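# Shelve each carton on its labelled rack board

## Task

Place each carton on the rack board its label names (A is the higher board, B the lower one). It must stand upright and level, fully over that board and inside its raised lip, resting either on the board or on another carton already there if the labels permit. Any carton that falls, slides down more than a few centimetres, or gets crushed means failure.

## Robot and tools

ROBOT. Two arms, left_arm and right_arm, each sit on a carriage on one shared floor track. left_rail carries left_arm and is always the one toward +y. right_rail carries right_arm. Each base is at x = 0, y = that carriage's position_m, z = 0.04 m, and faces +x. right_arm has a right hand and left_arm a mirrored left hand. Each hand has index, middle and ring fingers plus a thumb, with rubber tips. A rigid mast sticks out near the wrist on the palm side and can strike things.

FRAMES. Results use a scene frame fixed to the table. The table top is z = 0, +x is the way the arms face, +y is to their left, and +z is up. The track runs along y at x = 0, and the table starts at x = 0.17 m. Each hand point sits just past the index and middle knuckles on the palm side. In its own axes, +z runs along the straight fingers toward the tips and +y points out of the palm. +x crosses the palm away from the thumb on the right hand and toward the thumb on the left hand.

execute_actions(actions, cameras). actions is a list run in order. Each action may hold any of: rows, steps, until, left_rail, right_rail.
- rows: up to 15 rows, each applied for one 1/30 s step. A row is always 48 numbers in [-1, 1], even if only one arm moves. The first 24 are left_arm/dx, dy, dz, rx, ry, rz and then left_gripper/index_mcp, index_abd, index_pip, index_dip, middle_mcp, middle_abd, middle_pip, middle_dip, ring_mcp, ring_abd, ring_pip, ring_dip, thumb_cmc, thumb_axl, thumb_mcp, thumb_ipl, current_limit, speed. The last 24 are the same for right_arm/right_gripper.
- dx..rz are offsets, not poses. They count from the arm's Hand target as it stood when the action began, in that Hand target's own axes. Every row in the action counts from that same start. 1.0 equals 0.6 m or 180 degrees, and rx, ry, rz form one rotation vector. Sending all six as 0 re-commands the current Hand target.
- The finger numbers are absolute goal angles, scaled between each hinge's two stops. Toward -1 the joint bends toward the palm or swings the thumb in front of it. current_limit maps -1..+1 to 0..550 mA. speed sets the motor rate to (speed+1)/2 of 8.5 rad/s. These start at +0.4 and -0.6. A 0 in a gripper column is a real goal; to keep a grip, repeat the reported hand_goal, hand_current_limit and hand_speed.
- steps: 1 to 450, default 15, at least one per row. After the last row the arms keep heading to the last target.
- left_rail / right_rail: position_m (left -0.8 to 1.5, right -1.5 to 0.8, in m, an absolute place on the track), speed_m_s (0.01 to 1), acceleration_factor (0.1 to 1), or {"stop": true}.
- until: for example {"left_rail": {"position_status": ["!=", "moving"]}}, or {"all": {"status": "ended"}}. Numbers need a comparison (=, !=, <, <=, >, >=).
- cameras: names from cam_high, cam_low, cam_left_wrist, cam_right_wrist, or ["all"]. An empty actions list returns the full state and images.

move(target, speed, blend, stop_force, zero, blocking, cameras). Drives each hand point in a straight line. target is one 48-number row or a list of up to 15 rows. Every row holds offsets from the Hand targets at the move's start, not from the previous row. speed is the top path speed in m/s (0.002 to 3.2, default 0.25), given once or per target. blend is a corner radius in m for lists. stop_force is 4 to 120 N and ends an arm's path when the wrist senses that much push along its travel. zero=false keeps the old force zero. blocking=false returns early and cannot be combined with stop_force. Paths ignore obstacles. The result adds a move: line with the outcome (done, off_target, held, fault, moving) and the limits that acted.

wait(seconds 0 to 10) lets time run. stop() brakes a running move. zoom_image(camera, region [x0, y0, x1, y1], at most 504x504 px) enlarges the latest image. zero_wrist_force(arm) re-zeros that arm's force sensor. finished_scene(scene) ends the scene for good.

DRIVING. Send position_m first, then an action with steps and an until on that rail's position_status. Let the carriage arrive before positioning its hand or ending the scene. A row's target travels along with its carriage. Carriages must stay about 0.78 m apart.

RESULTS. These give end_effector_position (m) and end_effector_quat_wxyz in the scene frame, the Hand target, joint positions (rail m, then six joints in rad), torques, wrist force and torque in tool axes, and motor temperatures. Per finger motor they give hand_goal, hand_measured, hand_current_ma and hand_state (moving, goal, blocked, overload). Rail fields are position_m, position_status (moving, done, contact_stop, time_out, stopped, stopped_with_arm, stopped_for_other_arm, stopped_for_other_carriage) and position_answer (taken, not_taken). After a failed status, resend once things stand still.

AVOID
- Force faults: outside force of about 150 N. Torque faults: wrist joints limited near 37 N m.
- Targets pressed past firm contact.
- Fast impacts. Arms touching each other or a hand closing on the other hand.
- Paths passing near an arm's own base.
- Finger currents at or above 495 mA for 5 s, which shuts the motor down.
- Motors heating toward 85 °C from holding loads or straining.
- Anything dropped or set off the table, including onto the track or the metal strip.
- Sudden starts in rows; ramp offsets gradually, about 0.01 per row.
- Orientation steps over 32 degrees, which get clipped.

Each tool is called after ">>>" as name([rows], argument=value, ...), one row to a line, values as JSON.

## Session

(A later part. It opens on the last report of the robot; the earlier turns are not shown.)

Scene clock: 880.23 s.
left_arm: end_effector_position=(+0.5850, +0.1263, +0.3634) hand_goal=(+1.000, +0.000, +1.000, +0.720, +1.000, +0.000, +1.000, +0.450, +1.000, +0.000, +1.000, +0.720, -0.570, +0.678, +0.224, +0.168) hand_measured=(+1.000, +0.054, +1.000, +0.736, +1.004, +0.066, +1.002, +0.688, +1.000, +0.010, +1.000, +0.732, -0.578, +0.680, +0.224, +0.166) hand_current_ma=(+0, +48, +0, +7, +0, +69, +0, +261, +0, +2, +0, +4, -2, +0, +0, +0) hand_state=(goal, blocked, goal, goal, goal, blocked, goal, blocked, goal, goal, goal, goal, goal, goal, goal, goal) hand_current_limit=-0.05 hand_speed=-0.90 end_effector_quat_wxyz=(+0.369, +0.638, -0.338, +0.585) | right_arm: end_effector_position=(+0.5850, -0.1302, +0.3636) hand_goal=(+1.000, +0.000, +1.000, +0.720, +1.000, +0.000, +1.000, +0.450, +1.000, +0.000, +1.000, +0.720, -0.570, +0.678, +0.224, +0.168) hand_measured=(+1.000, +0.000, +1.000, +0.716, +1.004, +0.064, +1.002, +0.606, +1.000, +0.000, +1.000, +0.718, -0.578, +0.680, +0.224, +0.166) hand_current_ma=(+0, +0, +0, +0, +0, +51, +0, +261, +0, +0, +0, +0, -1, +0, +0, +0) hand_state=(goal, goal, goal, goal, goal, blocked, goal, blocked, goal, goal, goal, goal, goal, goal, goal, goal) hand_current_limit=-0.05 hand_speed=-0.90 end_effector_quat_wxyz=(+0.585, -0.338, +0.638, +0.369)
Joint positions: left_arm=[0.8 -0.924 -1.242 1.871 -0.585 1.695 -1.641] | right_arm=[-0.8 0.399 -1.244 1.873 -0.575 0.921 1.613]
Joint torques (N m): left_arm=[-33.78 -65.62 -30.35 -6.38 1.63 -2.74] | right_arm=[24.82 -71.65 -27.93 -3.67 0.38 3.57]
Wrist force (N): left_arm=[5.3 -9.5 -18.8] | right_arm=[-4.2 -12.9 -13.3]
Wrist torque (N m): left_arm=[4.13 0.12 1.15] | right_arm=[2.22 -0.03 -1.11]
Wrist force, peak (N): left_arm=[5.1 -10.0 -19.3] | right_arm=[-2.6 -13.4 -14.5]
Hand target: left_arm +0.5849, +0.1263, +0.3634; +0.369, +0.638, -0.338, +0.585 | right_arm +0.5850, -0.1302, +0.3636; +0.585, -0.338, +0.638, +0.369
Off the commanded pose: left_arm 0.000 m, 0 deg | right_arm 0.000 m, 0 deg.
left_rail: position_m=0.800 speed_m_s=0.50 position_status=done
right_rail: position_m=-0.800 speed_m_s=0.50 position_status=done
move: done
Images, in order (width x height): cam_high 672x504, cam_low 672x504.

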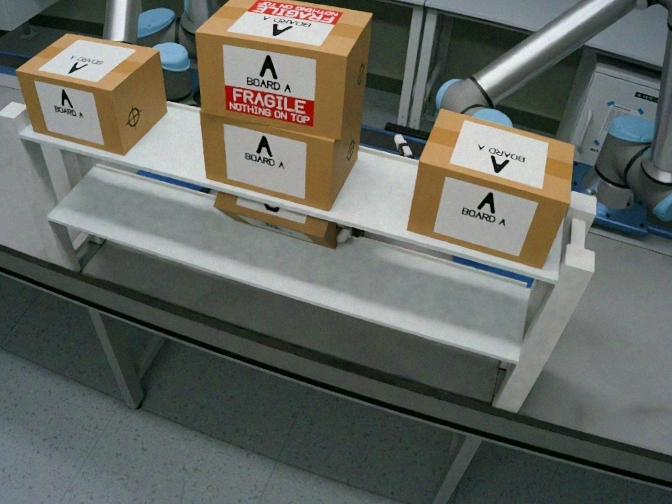

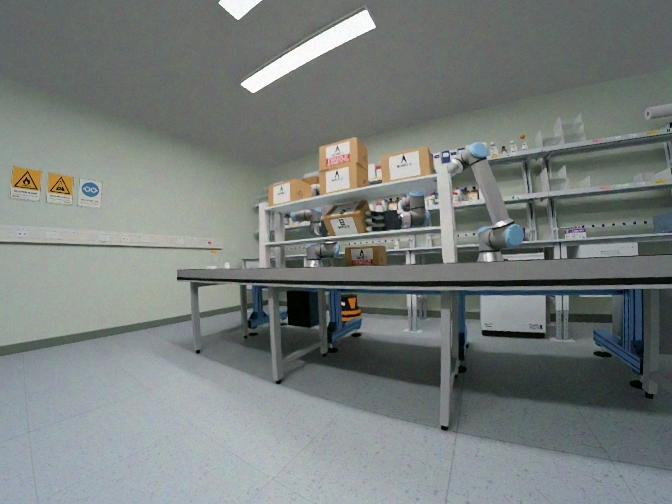

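>>> move(target=[-0.008865,0.013697,-0.007910,0,0,0, 1,0,1,0.72, 1,0,1,0.45, 1,0,1,0.72, -0.571,0.678,0.2247,0.1676, -0.05,-0.9, 0.008865,0.013697,-0.007910,0,0,0, 1,0,1,0.72, 1,0,1,0.45, 1,0,1,0.72, -0.571,0.678,0.2247,0.1676, -0.05,-0.9], speed=0.01, cameras=["cam_low","cam_high"])

>>> zoom_image(camera="cam_low", region=[315, 195, 395, 255])

>>> zoom_image(camera="cam_high", region=[190, 160, 390, 310])

Scene clock: 882.67 s.
left_arm: end_effector_position=(+0.5751, +0.1263, +0.3590) hand_goal=(+1.000, +0.000, +1.000, +0.720, +1.000, +0.000, +1.000, +0.450, +1.000, +0.000, +1.000, +0.720, -0.570, +0.678, +0.224, +0.168) hand_measured=(+1.000, +0.054, +1.000, +0.736, +1.004, +0.106, +1.002, +0.688, +1.000, +0.010, +1.000, +0.732, -0.578, +0.680, +0.224, +0.166) hand_current_ma=(+0, +48, +0, +7, +0, +162, +0, +261, +0, +2, +0, +4, -2, +0, +0, +0) hand_state=(goal, blocked, goal, goal, goal, blocked, goal, blocked, goal, goal, goal, goal, goal, goal, goal, goal) hand_current_limit=-0.05 hand_speed=-0.90 end_effector_quat_wxyz=(+0.369, +0.638, -0.338, +0.585) | right_arm: end_effector_position=(+0.5751, -0.1302, +0.3592) hand_goal=(+1.000, +0.000, +1.000, +0.720, +1.000, +0.000, +1.000, +0.450, +1.000, +0.000, +1.000, +0.720, -0.570, +0.678, +0.224, +0.168) hand_measured=(+1.000, +0.000, +1.000, +0.716, +1.004, +0.104, +1.002, +0.606, +1.000, +0.000, +1.000, +0.718, -0.578, +0.680, +0.224, +0.166) hand_current_ma=(+0, +0, +0, +0, +0, +128, +0, +261, +0, +0, +0, +0, -1, +0, +0, +0) hand_state=(goal, goal, goal, goal, goal, blocked, goal, blocked, goal, goal, goal, goal, goal, goal, goal, goal) hand_current_limit=-0.05 hand_speed=-0.90 end_effector_quat_wxyz=(+0.585, -0.338, +0.638, +0.369)
Joint positions: left_arm=[0.8 -0.936 -1.249 1.89 -0.598 1.683 -1.641] | right_arm=[-0.8 0.405 -1.251 1.892 -0.587 0.927 1.614]
Joint torques (N m): left_arm=[-33.4 -63.69 -26.43 -5.39 0.99 -3.01] | right_arm=[22.61 -69.54 -26.04 -2.97 0.88 3.26]
Wrist force (N): left_arm=[6.4 -7.8 -19.0] | right_arm=[-5.7 -11.1 -13.4]
Wrist torque (N m): left_arm=[4.01 0.38 1.28] | right_arm=[2.12 -0.23 -1.26]
Wrist force, peak (N): left_arm=[6.5 -8.9 -19.6] | right_arm=[-4.8 -12.7 -14.0]
Hand target: left_arm +0.5750, +0.1263, +0.3589; +0.369, +0.638, -0.338, +0.585 | right_arm +0.5751, -0.1302, +0.3591; +0.585, -0.338, +0.638, +0.369
Off the commanded pose: left_arm 0.000 m, 0 deg | right_arm 0.000 m, 0 deg.
left_rail: position_m=0.800 speed_m_s=0.50 position_status=done
right_rail: position_m=-0.800 speed_m_s=0.50 position_status=done
move: done
Images, in order (width x height): cam_high 672x504, cam_low 672x504.

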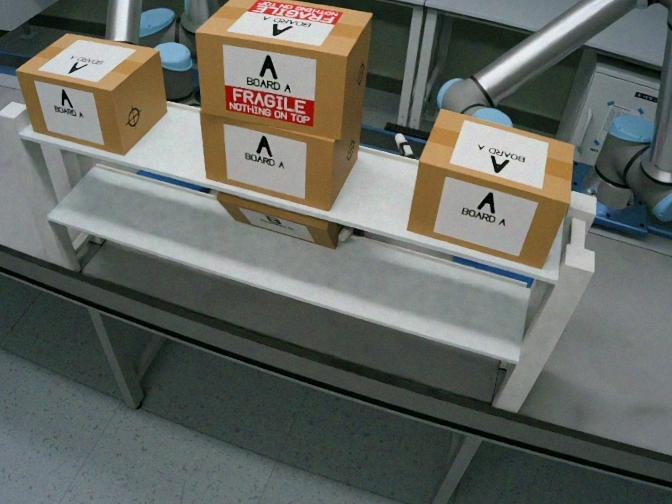

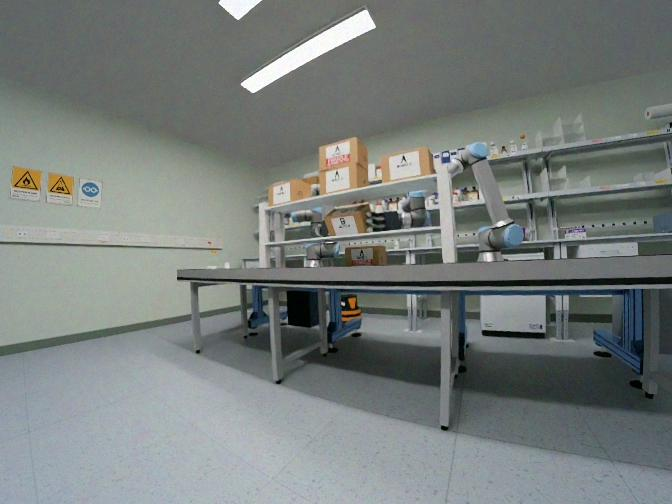

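Scaled by 6.300 from the camera's 672x504 image, which has a finer 960x720 frame.

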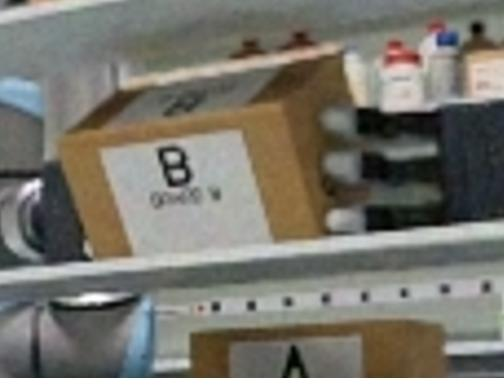

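Scaled by 2.520 from the camera's 672x504 image, which has a finer 960x720 frame.

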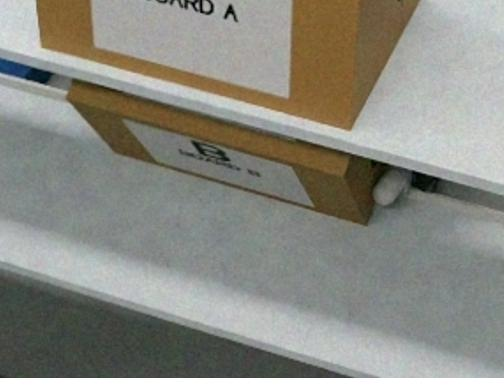

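>>> zoom_image(camera="cam_low", region=[320, 198, 372, 238])

>>> zoom_image(camera="cam_high", region=[205, 180, 365, 260])

Scaled by 9.692 from the camera's 672x504 image, which has a finer 960x720 frame.

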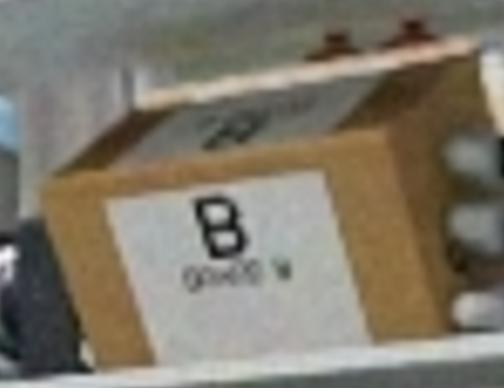

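Scaled by 3.150 from the camera's 672x504 image, which has a finer 960x720 frame.

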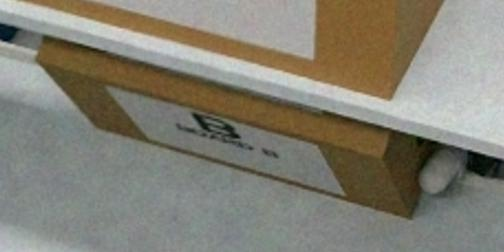

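>>> move(target=[-0.004482,0.011251,-0.006497,0,0,0, 1,0,1,0.72, 1,0,1,0.45, 1,0,1,0.72, -0.571,0.678,0.2247,0.1676, -0.05,-0.9, 0.004482,0.011251,-0.006497,0,0,0, 1,0,1,0.72, 1,0,1,0.45, 1,0,1,0.72, -0.571,0.678,0.2247,0.1676, -0.05,-0.9], speed=0.01, cameras=["cam_low","cam_high"])

>>> zoom_image(camera="cam_low", region=[320, 198, 372, 238])

>>> zoom_image(camera="cam_high", region=[205, 180, 365, 260])

Scene clock: 888.70 s.
left_arm: end_effector_position=(+0.5671, +0.1263, +0.3569) hand_goal=(+1.000, +0.000, +1.000, +0.720, +1.000, +0.000, +1.000, +0.450, +1.000, +0.000, +1.000, +0.720, -0.570, +0.678, +0.224, +0.168) hand_measured=(+1.000, +0.046, +1.000, +0.736, +1.004, +0.114, +1.002, +0.688, +1.000, +0.004, +1.000, +0.732, -0.578, +0.680, +0.224, +0.166) hand_current_ma=(+0, +37, +0, +7, +0, +187, +0, +261, +0, +0, +0, +4, -2, +0, +0, +0) hand_state=(goal, blocked, goal, goal, goal, blocked, goal, blocked, goal, goal, goal, goal, goal, goal, goal, goal) hand_current_limit=-0.05 hand_speed=-0.90 end_effector_quat_wxyz=(+0.369, +0.638, -0.338, +0.585) | right_arm: end_effector_position=(+0.5671, -0.1302, +0.3571) hand_goal=(+1.000, +0.000, +1.000, +0.720, +1.000, +0.000, +1.000, +0.450, +1.000, +0.000, +1.000, +0.720, -0.570, +0.678, +0.224, +0.168) hand_measured=(+1.000, +0.000, +1.000, +0.716, +1.004, +0.114, +1.002, +0.606, +1.000, +0.000, +1.000, +0.718, -0.578, +0.680, +0.224, +0.166) hand_current_ma=(+0, +0, +0, +0, +0, +152, +0, +261, +0, +0, +0, +0, -1, +0, +0, +0) hand_state=(goal, goal, goal, goal, goal, blocked, goal, blocked, goal, goal, goal, goal, goal, goal, goal, goal) hand_current_limit=-0.05 hand_speed=-0.90 end_effector_quat_wxyz=(+0.585, -0.338, +0.638, +0.369)
Joint positions: left_arm=[0.8 -0.946 -1.256 1.904 -0.605 1.673 -1.642] | right_arm=[-0.8 0.41 -1.258 1.906 -0.595 0.932 1.614]
Joint torques (N m): left_arm=[-30.6 -62.15 -28.01 -5.48 -0.02 -2.93] | right_arm=[23.27 -69.3 -27.13 -3.1 0.58 3.59]
Wrist force (N): left_arm=[6.3 -6.5 -18.8] | right_arm=[-6.3 -9.9 -14.2]
Wrist torque (N m): left_arm=[3.80 0.35 1.19] | right_arm=[2.22 -0.25 -1.27]
Wrist force, peak (N): left_arm=[7.1 -7.8 -19.3] | right_arm=[-6.3 -10.9 -14.6]
Hand target: left_arm +0.5670, +0.1263, +0.3569; +0.369, +0.638, -0.338, +0.585 | right_arm +0.5671, -0.1302, +0.3571; +0.585, -0.338, +0.638, +0.369
Off the commanded pose: left_arm 0.000 m, 0 deg | right_arm 0.000 m, 0 deg.
left_rail: position_m=0.800 speed_m_s=0.50 position_status=done
right_rail: position_m=-0.800 speed_m_s=0.50 position_status=done
move: done
Images, in order (width x height): cam_high 672x504, cam_low 672x504.

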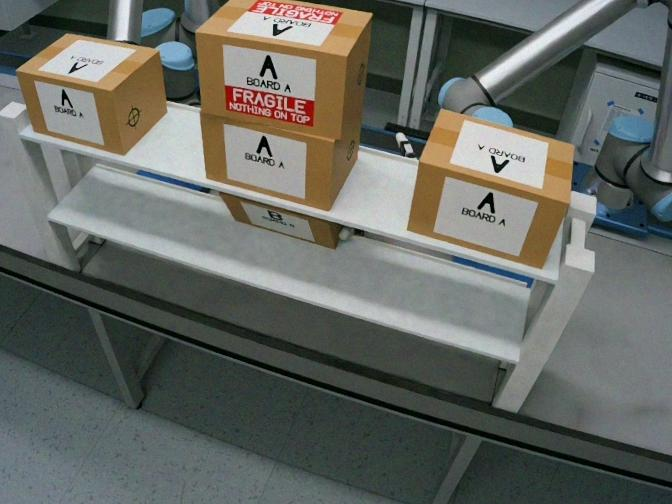

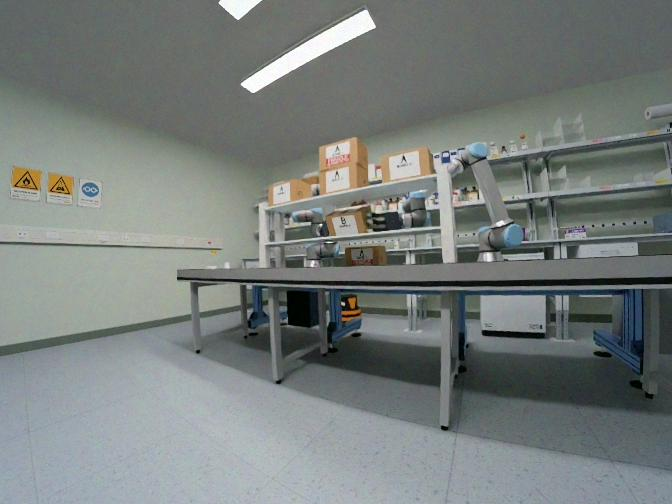

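Scaled by 9.692 from the camera's 672x504 image, which has a finer 960x720 frame.

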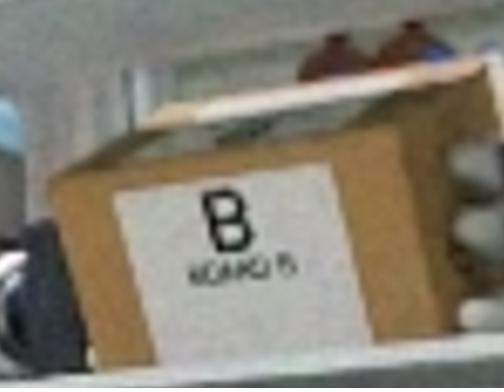

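Scaled by 3.150 from the camera's 672x504 image, which has a finer 960x720 frame.

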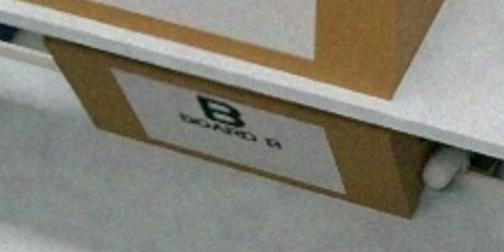

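>>> move(target=[-0.002531,0.008501,-0.004908,0,0,0, 1,0,1,0.72, 1,0,1,0.45, 1,0,1,0.72, -0.571,0.678,0.2247,0.1676, -0.05,-0.9, 0.002531,0.008501,-0.004908,0,0,0, 1,0,1,0.72, 1,0,1,0.45, 1,0,1,0.72, -0.571,0.678,0.2247,0.1676, -0.05,-0.9], speed=0.01, cameras=["cam_low","cam_high","cam_right_wrist"])

>>> zoom_image(camera="cam_low", region=[320, 198, 372, 238])

>>> zoom_image(camera="cam_high", region=[205, 180, 365, 260])

Scene clock: 890.77 s.
left_arm: end_effector_position=(+0.5611, +0.1263, +0.3559) hand_goal=(+1.000, +0.000, +1.000, +0.720, +1.000, +0.000, +1.000, +0.450, +1.000, +0.000, +1.000, +0.720, -0.570, +0.678, +0.224, +0.168) hand_measured=(+1.000, +0.002, +1.000, +0.736, +1.004, +0.054, +1.002, +0.688, +1.000, -0.002, +1.000, +0.730, -0.578, +0.680, +0.224, +0.166) hand_current_ma=(+0, +0, +0, +8, +0, +48, +0, +261, +0, +0, +0, +3, -2, +0, +0, +0) hand_state=(goal, goal, goal, goal, goal, blocked, goal, blocked, goal, goal, goal, goal, goal, goal, goal, goal) hand_current_limit=-0.05 hand_speed=-0.90 end_effector_quat_wxyz=(+0.369, +0.638, -0.338, +0.585) | right_arm: end_effector_position=(+0.5611, -0.1302, +0.3561) hand_goal=(+1.000, +0.000, +1.000, +0.720, +1.000, +0.000, +1.000, +0.450, +1.000, +0.000, +1.000, +0.720, -0.570, +0.678, +0.224, +0.168) hand_measured=(+1.000, -0.002, +1.000, +0.716, +1.004, +0.056, +1.002, +0.606, +1.000, -0.002, +1.000, +0.718, -0.578, +0.680, +0.224, +0.166) hand_current_ma=(+0, +0, +0, +0, +0, +37, +0, +261, +0, +0, +0, +0, -1, +0, +0, +0) hand_state=(goal, goal, goal, goal, goal, blocked, goal, blocked, goal, goal, goal, goal, goal, goal, goal, goal) hand_current_limit=-0.05 hand_speed=-0.90 end_effector_quat_wxyz=(+0.585, -0.338, +0.638, +0.369)
Joint positions: left_arm=[0.8 -0.954 -1.261 1.914 -0.61 1.665 -1.642] | right_arm=[-0.8 0.413 -1.263 1.916 -0.6 0.936 1.614]
Joint torques (N m): left_arm=[-34.67 -63.03 -30.68 -6.65 1.84 -2.86] | right_arm=[26.87 -70.08 -26.39 -3.43 -0.61 3.47]
Wrist force (N): left_arm=[3.3 -10.9 -13.4] | right_arm=[-4.4 -16.1 -11.3]
Wrist torque (N m): left_arm=[3.42 0.08 0.90] | right_arm=[2.26 0.00 -1.18]
Wrist force, peak (N): left_arm=[6.4 -6.3 -19.1] | right_arm=[-4.4 -16.3 -11.3]
Hand target: left_arm +0.5610, +0.1263, +0.3559; +0.369, +0.638, -0.338, +0.585 | right_arm +0.5611, -0.1302, +0.3561; +0.585, -0.338, +0.638, +0.369
Off the commanded pose: left_arm 0.000 m, 0 deg | right_arm 0.000 m, 0 deg.
left_rail: position_m=0.800 speed_m_s=0.50 position_status=done
right_rail: position_m=-0.800 speed_m_s=0.50 position_status=done
move: done
Images, in order (width x height): cam_high 672x504, cam_low 672x504, cam_right_wrist 672x504.

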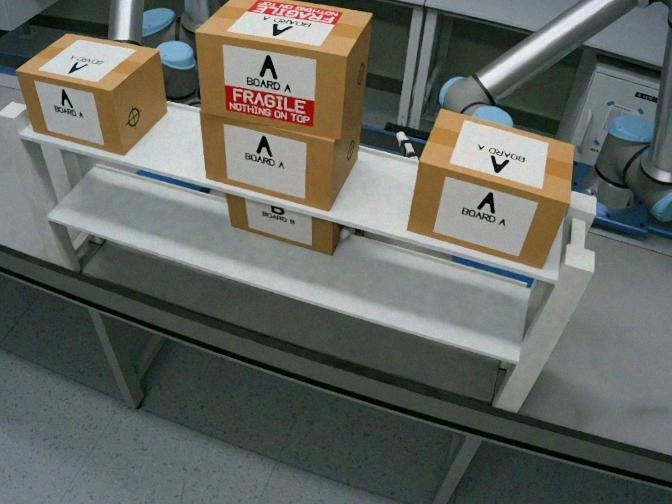

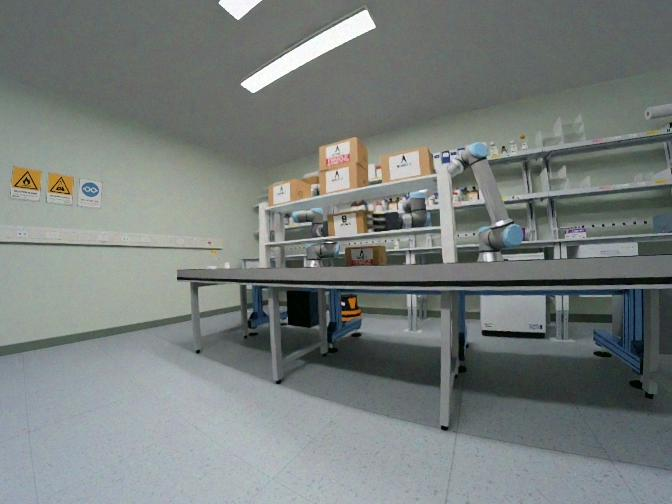

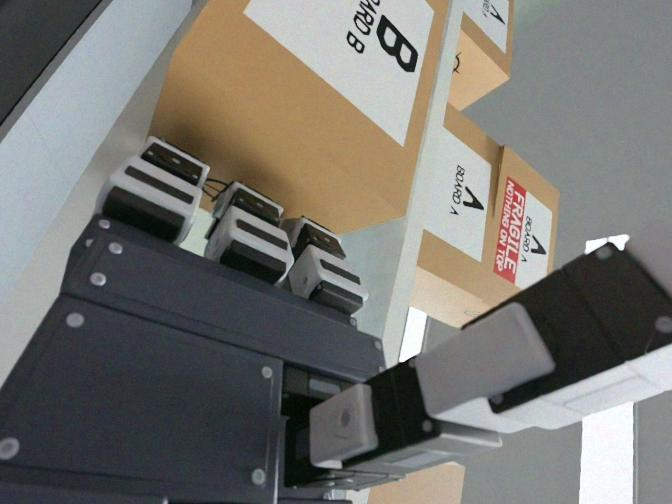

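Scaled by 9.692 from the camera's 672x504 image, which has a finer 960x720 frame.

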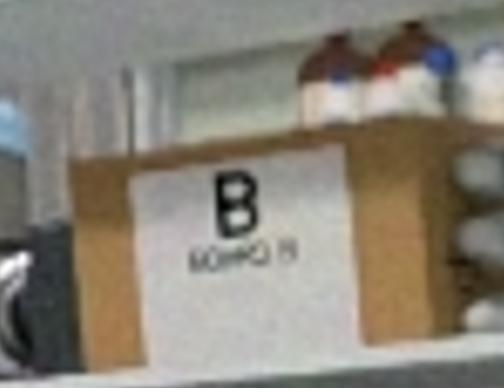

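Scaled by 3.150 from the camera's 672x504 image, which has a finer 960x720 frame.

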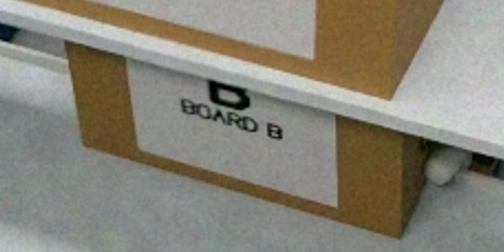

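>>> zoom_image(camera="cam_right_wrist", region=[60, 0, 470, 340])

>>> zoom_image(camera="cam_low", region=[255, 130, 445, 272])

>>> zoom_image(camera="cam_high", region=[180, 100, 440, 300])

Scaled by 1.229 from the camera's 672x504 image, which has a finer 960x720 frame.

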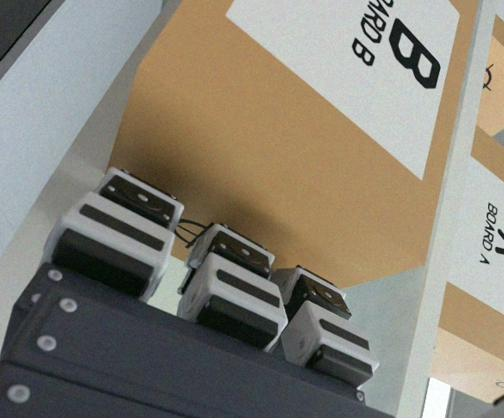

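Scaled by 2.653 from the camera's 672x504 image, which has a finer 960x720 frame.

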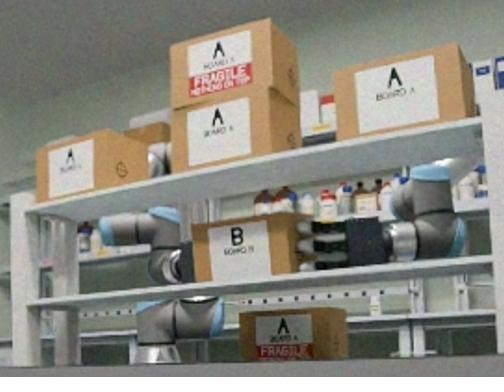

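Scaled by 1.938 from the camera's 672x504 image, which has a finer 960x720 frame.

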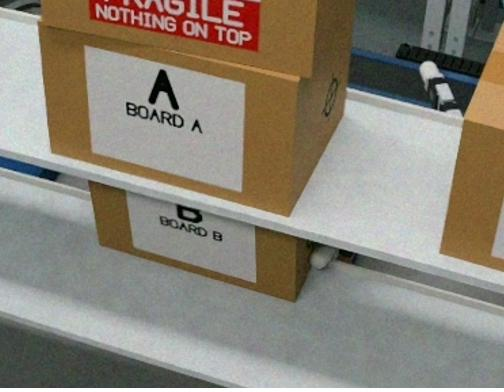

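>>> execute_actions([
  {"rows":[[0,0,0,0,0,0, 1,0,1,0.4, 1,0,1,0.4, 1,0,1,0.4, -0.571,0.678,0.2247,0.1676, -0.05,-0.8, 0,0,0,0,0,0, 1,0,1,0.4, 1,0,1,0.4, 1,0,1,0.4, -0.571,0.678,0.2247,0.1676, -0.05,-0.8]],"steps":45},
], cameras=["cam_low","cam_high"])

>>> zoom_image(camera="cam_low", region=[320, 198, 372, 238])

>>> zoom_image(camera="cam_high", region=[205, 180, 365, 260])

Scene clock: 896.50 s.
left_arm: end_effector_position=(+0.5610, +0.1264, +0.3559) hand_goal=(+1.000, +0.000, +1.000, +0.400, +1.000, +0.000, +1.000, +0.400, +1.000, +0.000, +1.000, +0.400, -0.570, +0.678, +0.224, +0.168) hand_measured=(+1.002, +0.002, +1.000, +0.712, +1.002, +0.054, +1.002, +0.688, +1.002, -0.002, +1.000, +0.700, -0.578, +0.680, +0.224, +0.166) hand_current_ma=(+0, +0, +0, +261, +0, +49, +0, +261, +0, +0, +0, +261, -2, +0, +0, +0) hand_state=(goal, goal, goal, blocked, goal, blocked, goal, blocked, goal, goal, goal, blocked, goal, goal, goal, goal) hand_current_limit=-0.05 hand_speed=-0.80 end_effector_quat_wxyz=(+0.369, +0.638, -0.338, +0.585) | right_arm: end_effector_position=(+0.5610, -0.1302, +0.3561) hand_goal=(+1.000, +0.000, +1.000, +0.400, +1.000, +0.000, +1.000, +0.400, +1.000, +0.000, +1.000, +0.400, -0.570, +0.678, +0.224, +0.168) hand_measured=(+1.002, -0.002, +1.000, +0.642, +1.004, +0.056, +1.002, +0.610, +1.002, -0.002, +1.002, +0.628, -0.578, +0.680, +0.224, +0.166) hand_current_ma=(+0, +0, +0, +261, +0, +38, +0, +261, +0, +0, +0, +261, -1, +0, +0, +0) hand_state=(goal, goal, goal, blocked, goal, blocked, goal, blocked, goal, goal, goal, blocked, goal, goal, goal, goal) hand_current_limit=-0.05 hand_speed=-0.80 end_effector_quat_wxyz=(+0.585, -0.338, +0.638, +0.369)
Joint positions: left_arm=[0.8 -0.954 -1.261 1.914 -0.61 1.665 -1.642] | right_arm=[-0.8 0.413 -1.263 1.916 -0.6 0.936 1.614]
Joint torques (N m): left_arm=[-35.26 -62.29 -50.71 -6.51 9.3 -1.5] | right_arm=[25.9 -66.53 -43.17 -3.34 -11.65 3.28]
Wrist force (N): left_arm=[3.7 -15.6 -24.3] | right_arm=[-4.7 -23.3 -24.4]
Wrist torque (N m): left_arm=[5.36 -0.35 0.88] | right_arm=[4.76 0.34 -1.43]
Wrist force, peak (N): left_arm=[3.8 -16.0 -24.2] | right_arm=[-4.7 -23.3 -24.4]
Hand target: left_arm +0.5610, +0.1263, +0.3559; +0.369, +0.638, -0.338, +0.585 | right_arm +0.5611, -0.1302, +0.3561; +0.585, -0.338, +0.638, +0.369
Off the commanded pose: left_arm 0.000 m, 0 deg | right_arm 0.000 m, 0 deg.
left_rail: position_m=0.800 speed_m_s=0.50 position_status=done
right_rail: position_m=-0.800 speed_m_s=0.50 position_status=done
Images, in order (width x height): cam_high 672x504, cam_low 672x504.

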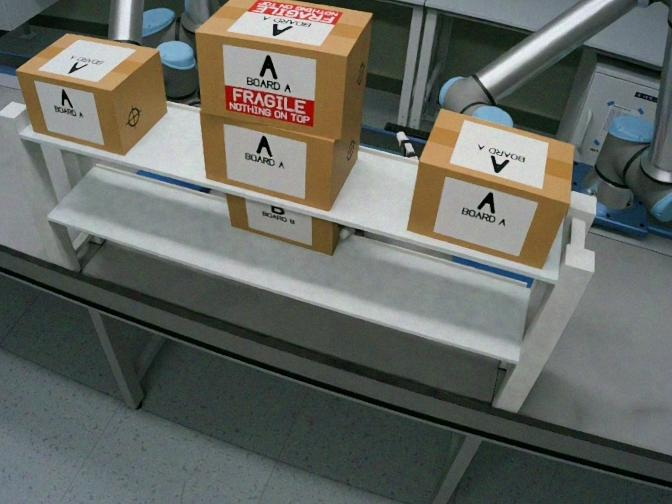

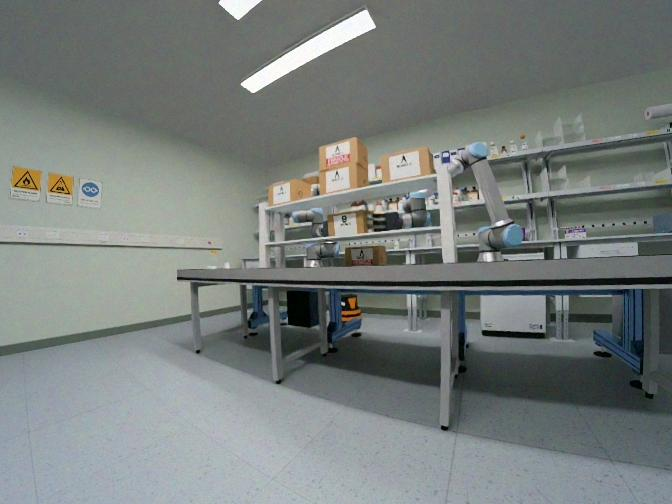

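Scaled by 9.692 from the camera's 672x504 image, which has a finer 960x720 frame.

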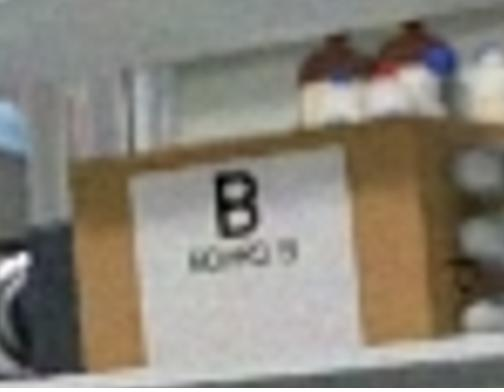

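Scaled by 3.150 from the camera's 672x504 image, which has a finer 960x720 frame.

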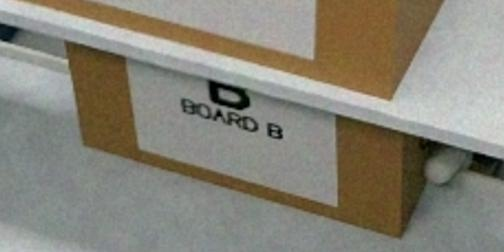

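>>> move([
  [0,0.000833,0.001443,0,0,0, 1,0,1,0.4, 1,0,1,0.4, 1,0,1,0.4, -0.571,0.678,0.2247,0.1676, -0.05,-0.8, 0,0.000833,0.001443,0,0,0, 1,0,1,0.4, 1,0,1,0.4, 1,0,1,0.4, -0.571,0.678,0.2247,0.1676, -0.05,-0.8],
  [0.049807,0.004605,-0.000736,0,0,0, 1,0,1,0.4, 1,0,1,0.4, 1,0,1,0.4, -0.571,0.678,0.2247,0.1676, -0.05,-0.8, -0.049807,0.004605,-0.000736,0,0,0, 1,0,1,0.4, 1,0,1,0.4, 1,0,1,0.4, -0.571,0.678,0.2247,0.1676, -0.05,-0.8],
], speed=[0.01,0.02], cameras=["cam_low","cam_high"])

>>> zoom_image(camera="cam_low", region=[320, 198, 372, 238])

>>> zoom_image(camera="cam_high", region=[205, 180, 365, 260])

Scene clock: 902.10 s.
left_arm: end_effector_position=(+0.5610, +0.1254, +0.3858) hand_goal=(+1.000, +0.000, +1.000, +0.400, +1.000, +0.000, +1.000, +0.400, +1.000, +0.000, +1.000, +0.400, -0.570, +0.678, +0.224, +0.168) hand_measured=(+1.002, -0.068, +1.002, +0.712, +1.004, -0.016, +1.002, +0.690, +1.002, -0.070, +1.002, +0.700, -0.578, +0.680, +0.224, +0.166) hand_current_ma=(+0, -74, +0, +261, +0, -6, +0, +261, +0, -78, +0, +261, -2, +0, +0, +0) hand_state=(goal, blocked, goal, blocked, goal, goal, goal, blocked, goal, blocked, goal, blocked, goal, goal, goal, goal) hand_current_limit=-0.05 hand_speed=-0.80 end_effector_quat_wxyz=(+0.369, +0.638, -0.338, +0.585) | right_arm: end_effector_position=(+0.5610, -0.1292, +0.3860) hand_goal=(+1.000, +0.000, +1.000, +0.400, +1.000, +0.000, +1.000, +0.400, +1.000, +0.000, +1.000, +0.400, -0.570, +0.678, +0.224, +0.168) hand_measured=(+1.002, -0.074, +1.002, +0.642, +1.004, -0.018, +1.002, +0.612, +1.002, -0.072, +1.002, +0.628, -0.578, +0.680, +0.224, +0.166) hand_current_ma=(+0, -64, +0, +261, +0, -4, +0, +261, +0, -62, +0, +261, -1, +0, +0, +0) hand_state=(goal, blocked, goal, blocked, goal, goal, goal, blocked, goal, blocked, goal, blocked, goal, goal, goal, goal) hand_current_limit=-0.05 hand_speed=-0.80 end_effector_quat_wxyz=(+0.585, -0.338, +0.638, +0.369)
Joint positions: left_arm=[0.8 -0.955 -1.291 1.89 -0.556 1.664 -1.642] | right_arm=[-0.8 0.415 -1.293 1.892 -0.546 0.938 1.614]
Joint torques (N m): left_arm=[-48.64 -70.86 -63.09 -3.3 7.6 -1.74] | right_arm=[30.64 -78.99 -59.73 -2.86 -4.85 1.16]
Wrist force (N): left_arm=[-7.2 -21.1 -36.3] | right_arm=[6.3 -25.4 -33.9]
Wrist torque (N m): left_arm=[7.58 -1.76 -0.36] | right_arm=[6.48 1.77 -0.12]
Wrist force, peak (N): left_arm=[-5.3 -22.5 -37.4] | right_arm=[-3.7 -27.9 -39.0]
Hand target: left_arm +0.5610, +0.1254, +0.3859; +0.369, +0.638, -0.338, +0.585 | right_arm +0.5610, -0.1292, +0.3861; +0.585, -0.338, +0.638, +0.369
Off the commanded pose: left_arm 0.000 m, 0 deg | right_arm 0.000 m, 0 deg.
left_rail: position_m=0.800 speed_m_s=0.50 position_status=done
right_rail: position_m=-0.800 speed_m_s=0.50 position_status=done
move: done
Images, in order (width x height): cam_high 672x504, cam_low 672x504.

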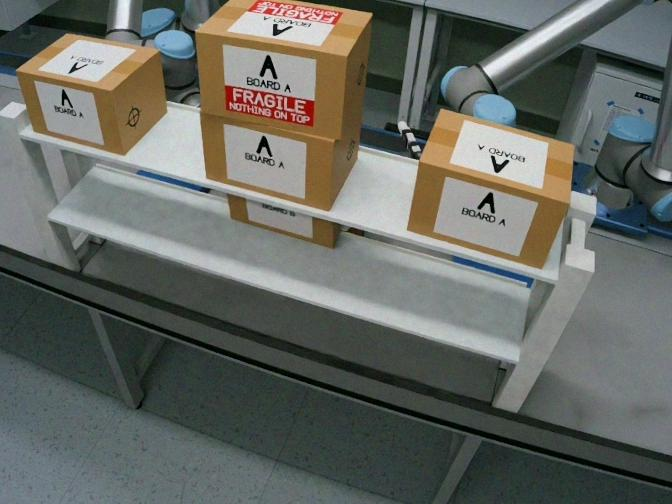

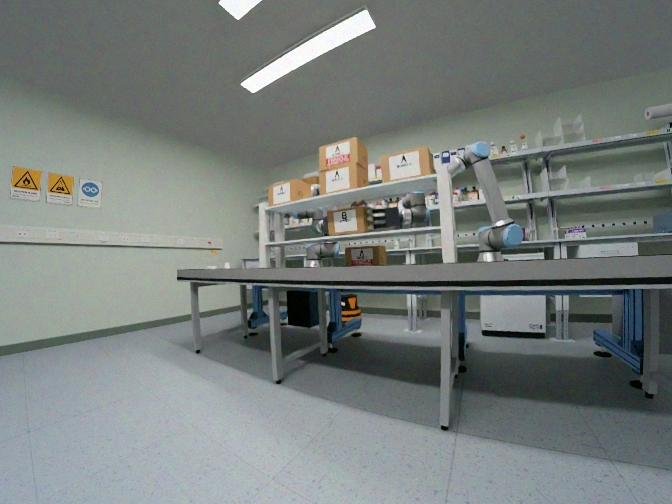

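Scaled by 9.692 from the camera's 672x504 image, which has a finer 960x720 frame.

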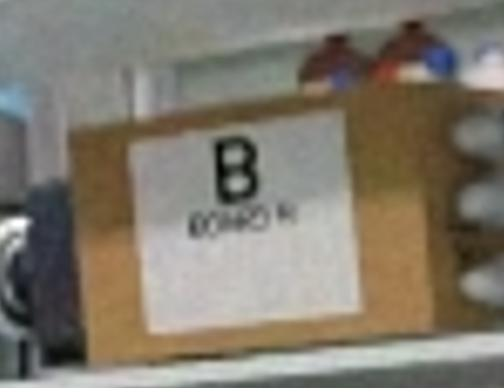

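Scaled by 3.150 from the camera's 672x504 image, which has a finer 960x720 frame.

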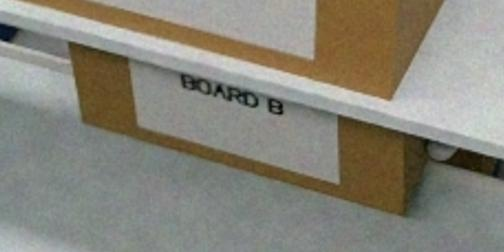

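>>> move(target=[-0.003531,0.002993,-0.001728,0,0.011111,0.019245, 1,0,1,0.4, 1,0,1,0.4, 1,0,1,0.4, -0.571,0.678,0.2247,0.1676, -0.05,-0.8, 0.003531,0.002993,-0.001728,0,-0.011111,-0.019245, 1,0,1,0.4, 1,0,1,0.4, 1,0,1,0.4, -0.571,0.678,0.2247,0.1676, -0.05,-0.8], speed=0.03, cameras=["cam_low","cam_high","cam_right_wrist"])

>>> zoom_image(camera="cam_low", region=[320, 198, 372, 238])

>>> zoom_image(camera="cam_high", region=[205, 180, 365, 260])

>>> zoom_image(camera="cam_right_wrist", region=[60, 0, 470, 340])

Scene clock: 906.33 s.
left_arm: end_effector_position=(+0.5588, +0.1254, +0.3840) hand_goal=(+1.000, +0.000, +1.000, +0.400, +1.000, +0.000, +1.000, +0.400, +1.000, +0.000, +1.000, +0.400, -0.570, +0.678, +0.224, +0.168) hand_measured=(+1.002, -0.068, +1.002, +0.712, +1.004, -0.016, +1.002, +0.690, +1.002, -0.072, +1.002, +0.700, -0.578, +0.680, +0.224, +0.166) hand_current_ma=(+0, -74, +0, +261, +0, -6, +0, +261, +0, -80, +0, +261, -2, +0, +0, +0) hand_state=(goal, blocked, goal, blocked, goal, goal, goal, blocked, goal, blocked, goal, blocked, goal, goal, goal, goal) hand_current_limit=-0.05 hand_speed=-0.80 end_effector_quat_wxyz=(+0.357, +0.617, -0.350, +0.607) | right_arm: end_effector_position=(+0.5588, -0.1292, +0.3842) hand_goal=(+1.000, +0.000, +1.000, +0.400, +1.000, +0.000, +1.000, +0.400, +1.000, +0.000, +1.000, +0.400, -0.570, +0.678, +0.224, +0.168) hand_measured=(+1.002, -0.074, +1.002, +0.642, +1.004, -0.020, +1.002, +0.612, +1.002, -0.074, +1.002, +0.628, -0.578, +0.680, +0.224, +0.166) hand_current_ma=(+0, -66, +0, +261, +0, -5, +0, +261, +0, -66, +0, +261, -1, +0, +0, +0) hand_state=(goal, blocked, goal, blocked, goal, goal, goal, blocked, goal, blocked, goal, blocked, goal, goal, goal, goal) hand_current_limit=-0.05 hand_speed=-0.80 end_effector_quat_wxyz=(+0.607, -0.350, +0.617, +0.357)
Joint positions: left_arm=[0.8 -0.956 -1.293 1.904 -0.603 1.662 -1.585] | right_arm=[-0.8 0.415 -1.296 1.908 -0.602 0.939 1.58]
Joint torques (N m): left_arm=[-51.62 -71.72 -47.22 -14.8 4.91 2.91] | right_arm=[43.25 -76.58 -41.75 -9.33 -4.24 -3.24]
Wrist force (N): left_arm=[-7.4 -22.1 -38.4] | right_arm=[5.9 -26.2 -35.9]
Wrist torque (N m): left_arm=[7.87 -1.90 -0.60] | right_arm=[6.79 1.95 -0.12]
Wrist force, peak (N): left_arm=[-7.1 -22.1 -38.7] | right_arm=[5.8 -26.3 -36.0]
Hand target: left_arm +0.5587, +0.1254, +0.3840; +0.357, +0.617, -0.350, +0.607 | right_arm +0.5588, -0.1292, +0.3842; +0.607, -0.351, +0.617, +0.357
Off the commanded pose: left_arm 0.000 m, 0 deg | right_arm 0.000 m, 0 deg.
left_rail: position_m=0.800 speed_m_s=0.50 position_status=done
right_rail: position_m=-0.800 speed_m_s=0.50 position_status=done
move: done
Images, in order (width x height): cam_high 672x504, cam_low 672x504, cam_right_wrist 672x504.

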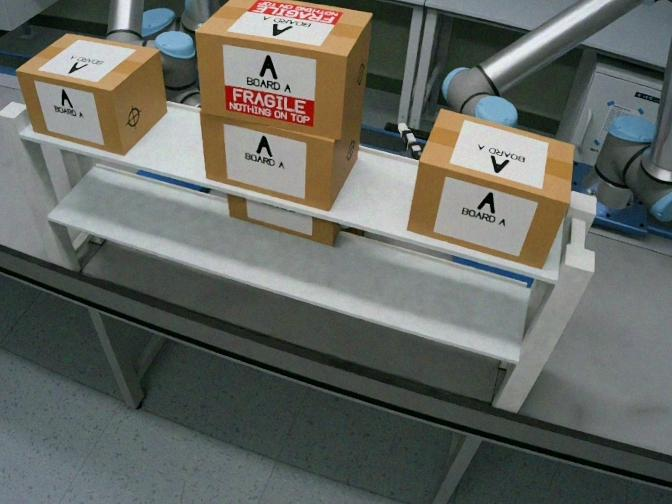

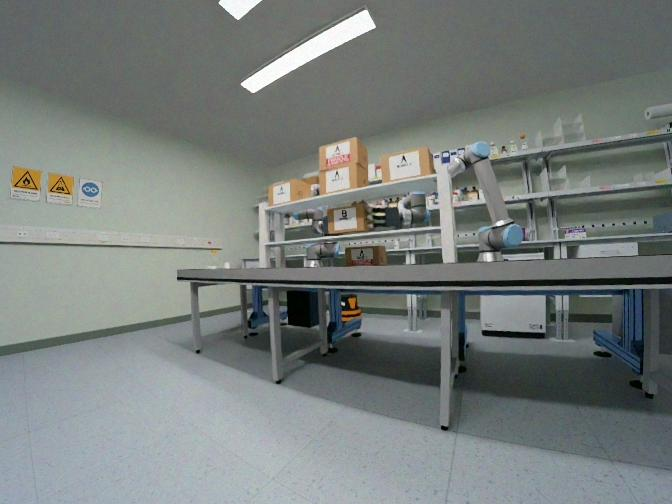

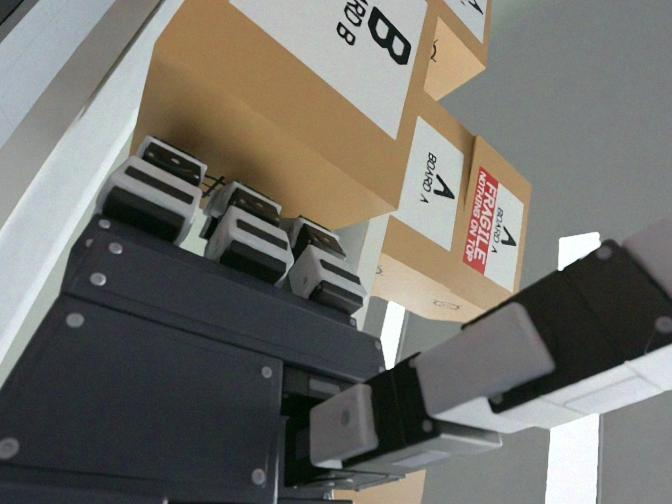

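Scaled by 9.692 from the camera's 672x504 image, which has a finer 960x720 frame.

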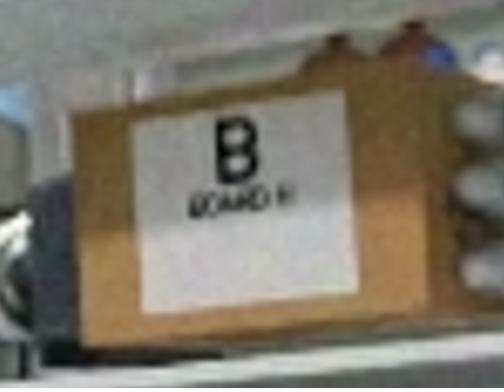

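Scaled by 3.150 from the camera's 672x504 image, which has a finer 960x720 frame.

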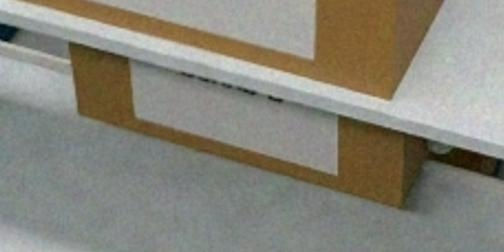

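Scaled by 1.229 from the camera's 672x504 image, which has a finer 960x720 frame.

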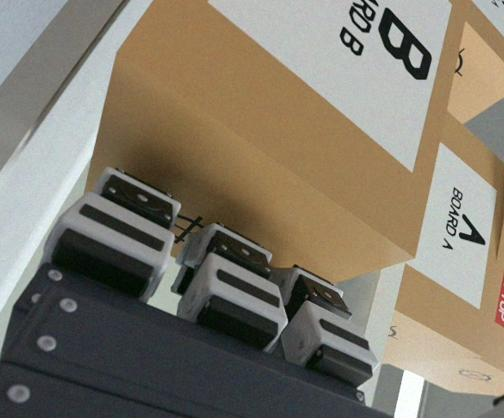

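>>> move(target=[0.002847,-0.141428,0.081661,0,0,0, 1,0,1,0.4, 1,0,1,0.4, 1,0,1,0.4, -0.571,0.678,0.2247,0.1676, -0.05,-0.8, -0.002847,-0.141428,0.081661,0,0,0, 1,0,1,0.4, 1,0,1,0.4, 1,0,1,0.4, -0.571,0.678,0.2247,0.1676, -0.05,-0.8], speed=0.04, stop_force=18, cameras=["cam_low","cam_high","cam_right_wrist"])

>>> zoom_image(camera="cam_low", region=[315, 195, 395, 255])

>>> zoom_image(camera="cam_high", region=[190, 160, 390, 310])

>>> zoom_image(camera="cam_right_wrist", region=[60, 0, 470, 340])

Scene clock: 920.93 s.
left_arm: end_effector_position=(+0.6551, +0.1254, +0.3840) hand_goal=(+1.000, +0.000, +1.000, +0.400, +1.000, +0.000, +1.000, +0.400, +1.000, +0.000, +1.000, +0.400, -0.570, +0.678, +0.224, +0.168) hand_measured=(+1.002, -0.074, +1.002, +0.696, +1.002, -0.024, +1.002, +0.690, +1.002, -0.078, +1.002, +0.700, -0.578, +0.680, +0.224, +0.166) hand_current_ma=(+0, -86, +0, +261, +0, -12, +0, +261, +0, -95, +0, +261, -2, +0, +0, +0) hand_state=(goal, blocked, goal, blocked, goal, blocked, goal, blocked, goal, blocked, goal, blocked, goal, goal, goal, goal) hand_current_limit=-0.05 hand_speed=-0.80 end_effector_quat_wxyz=(+0.357, +0.617, -0.350, +0.607) | right_arm: end_effector_position=(+0.6481, -0.1307, +0.3826) hand_goal=(+1.000, +0.000, +1.000, +0.400, +1.000, +0.000, +1.000, +0.400, +1.000, +0.000, +1.000, +0.400, -0.570, +0.678, +0.224, +0.168) hand_measured=(+1.002, -0.074, +1.002, +0.626, +1.002, -0.020, +1.002, +0.612, +1.002, -0.076, +1.002, +0.608, -0.578, +0.680, +0.224, +0.166) hand_current_ma=(+0, -66, +0, +261, +0, -5, +0, +261, +0, -67, +0, +261, -1, +0, +0, +0) hand_state=(goal, blocked, goal, blocked, goal, blocked, goal, blocked, goal, blocked, goal, blocked, goal, goal, goal, goal) hand_current_limit=-0.05 hand_speed=-0.80 end_effector_quat_wxyz=(+0.607, -0.348, +0.620, +0.355)
Joint positions: left_arm=[0.8 -0.844 -1.181 1.745 -0.556 1.774 -1.584] | right_arm=[-0.8 0.364 -1.194 1.765 -0.557 0.894 1.579]
Joint torques (N m): left_arm=[-9.05 -64.02 -43.85 -3.6 3.3 2.83] | right_arm=[4.56 -67.58 -38.76 -1.93 -1.44 0.14]
Wrist force (N): left_arm=[-8.3 -14.0 -24.0] | right_arm=[4.7 -18.0 -22.6]
Wrist torque (N m): left_arm=[5.19 -1.77 -0.96] | right_arm=[4.05 1.25 -0.06]
Wrist force, peak (N): left_arm=[-7.5 -22.3 -38.8] | right_arm=[5.6 -26.7 -36.7]
Hand target: left_arm +0.6551, +0.1254, +0.3840; +0.357, +0.617, -0.350, +0.607 (not the last commanded pose) | right_arm +0.6481, -0.1307, +0.3826; +0.607, -0.348, +0.620, +0.355 (not the last commanded pose)
Off the commanded pose: left_arm 0.002 m, 0 deg | right_arm 0.009 m, 0 deg.
FORCE FAULT: contact force on the right arm reached its limit, and that arm stopped for 10 seconds. The contact can be on any part of that arm, not only on its tool. That arm's remaining commands of this call were not run. That arm's target is now where it stood when the stop ended, not its last command. That arm accepts commands again.
left_rail: position_m=0.800 speed_m_s=0.50 position_status=done
right_rail: position_m=-0.800 speed_m_s=0.50 position_status=done
move: fault (right_arm)
Images, in order (width x height): cam_high 672x504, cam_low 672x504, cam_right_wrist 672x504.

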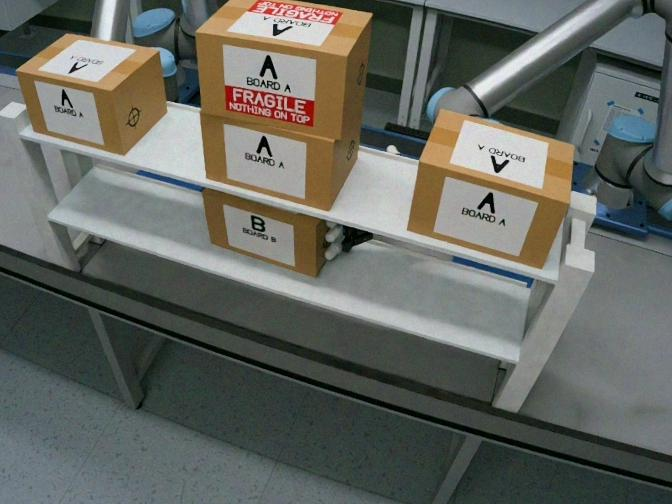

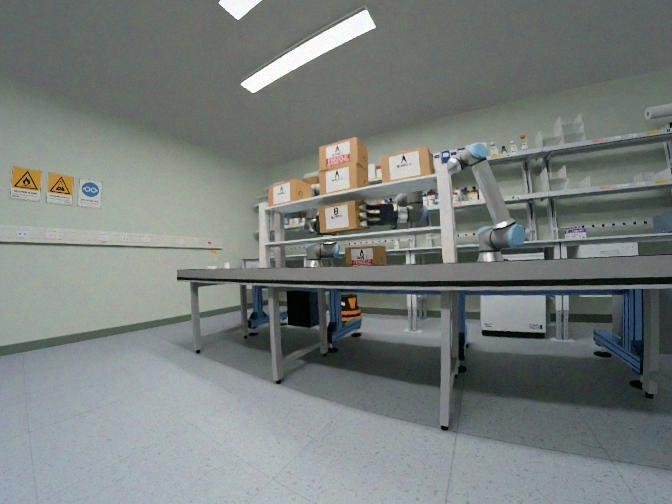

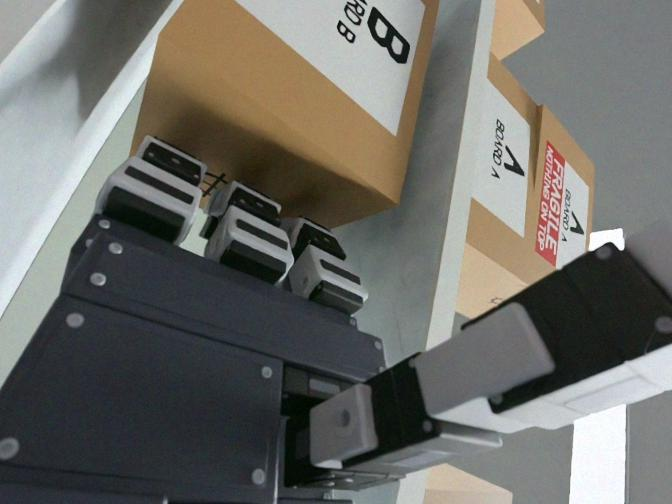

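Scaled by 6.300 from the camera's 672x504 image, which has a finer 960x720 frame.

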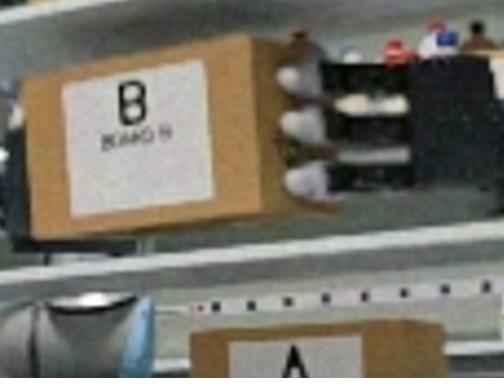

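Scaled by 2.520 from the camera's 672x504 image, which has a finer 960x720 frame.

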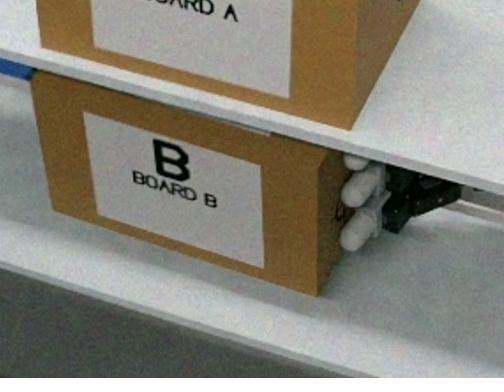

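Scaled by 1.229 from the camera's 672x504 image, which has a finer 960x720 frame.

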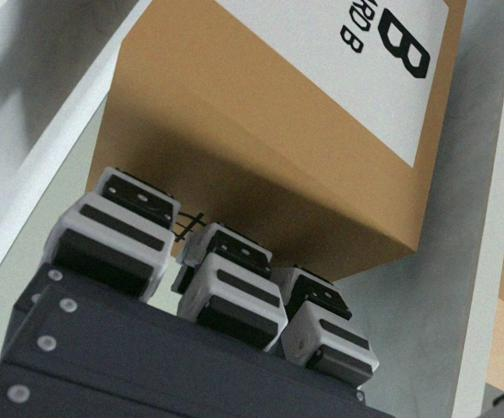

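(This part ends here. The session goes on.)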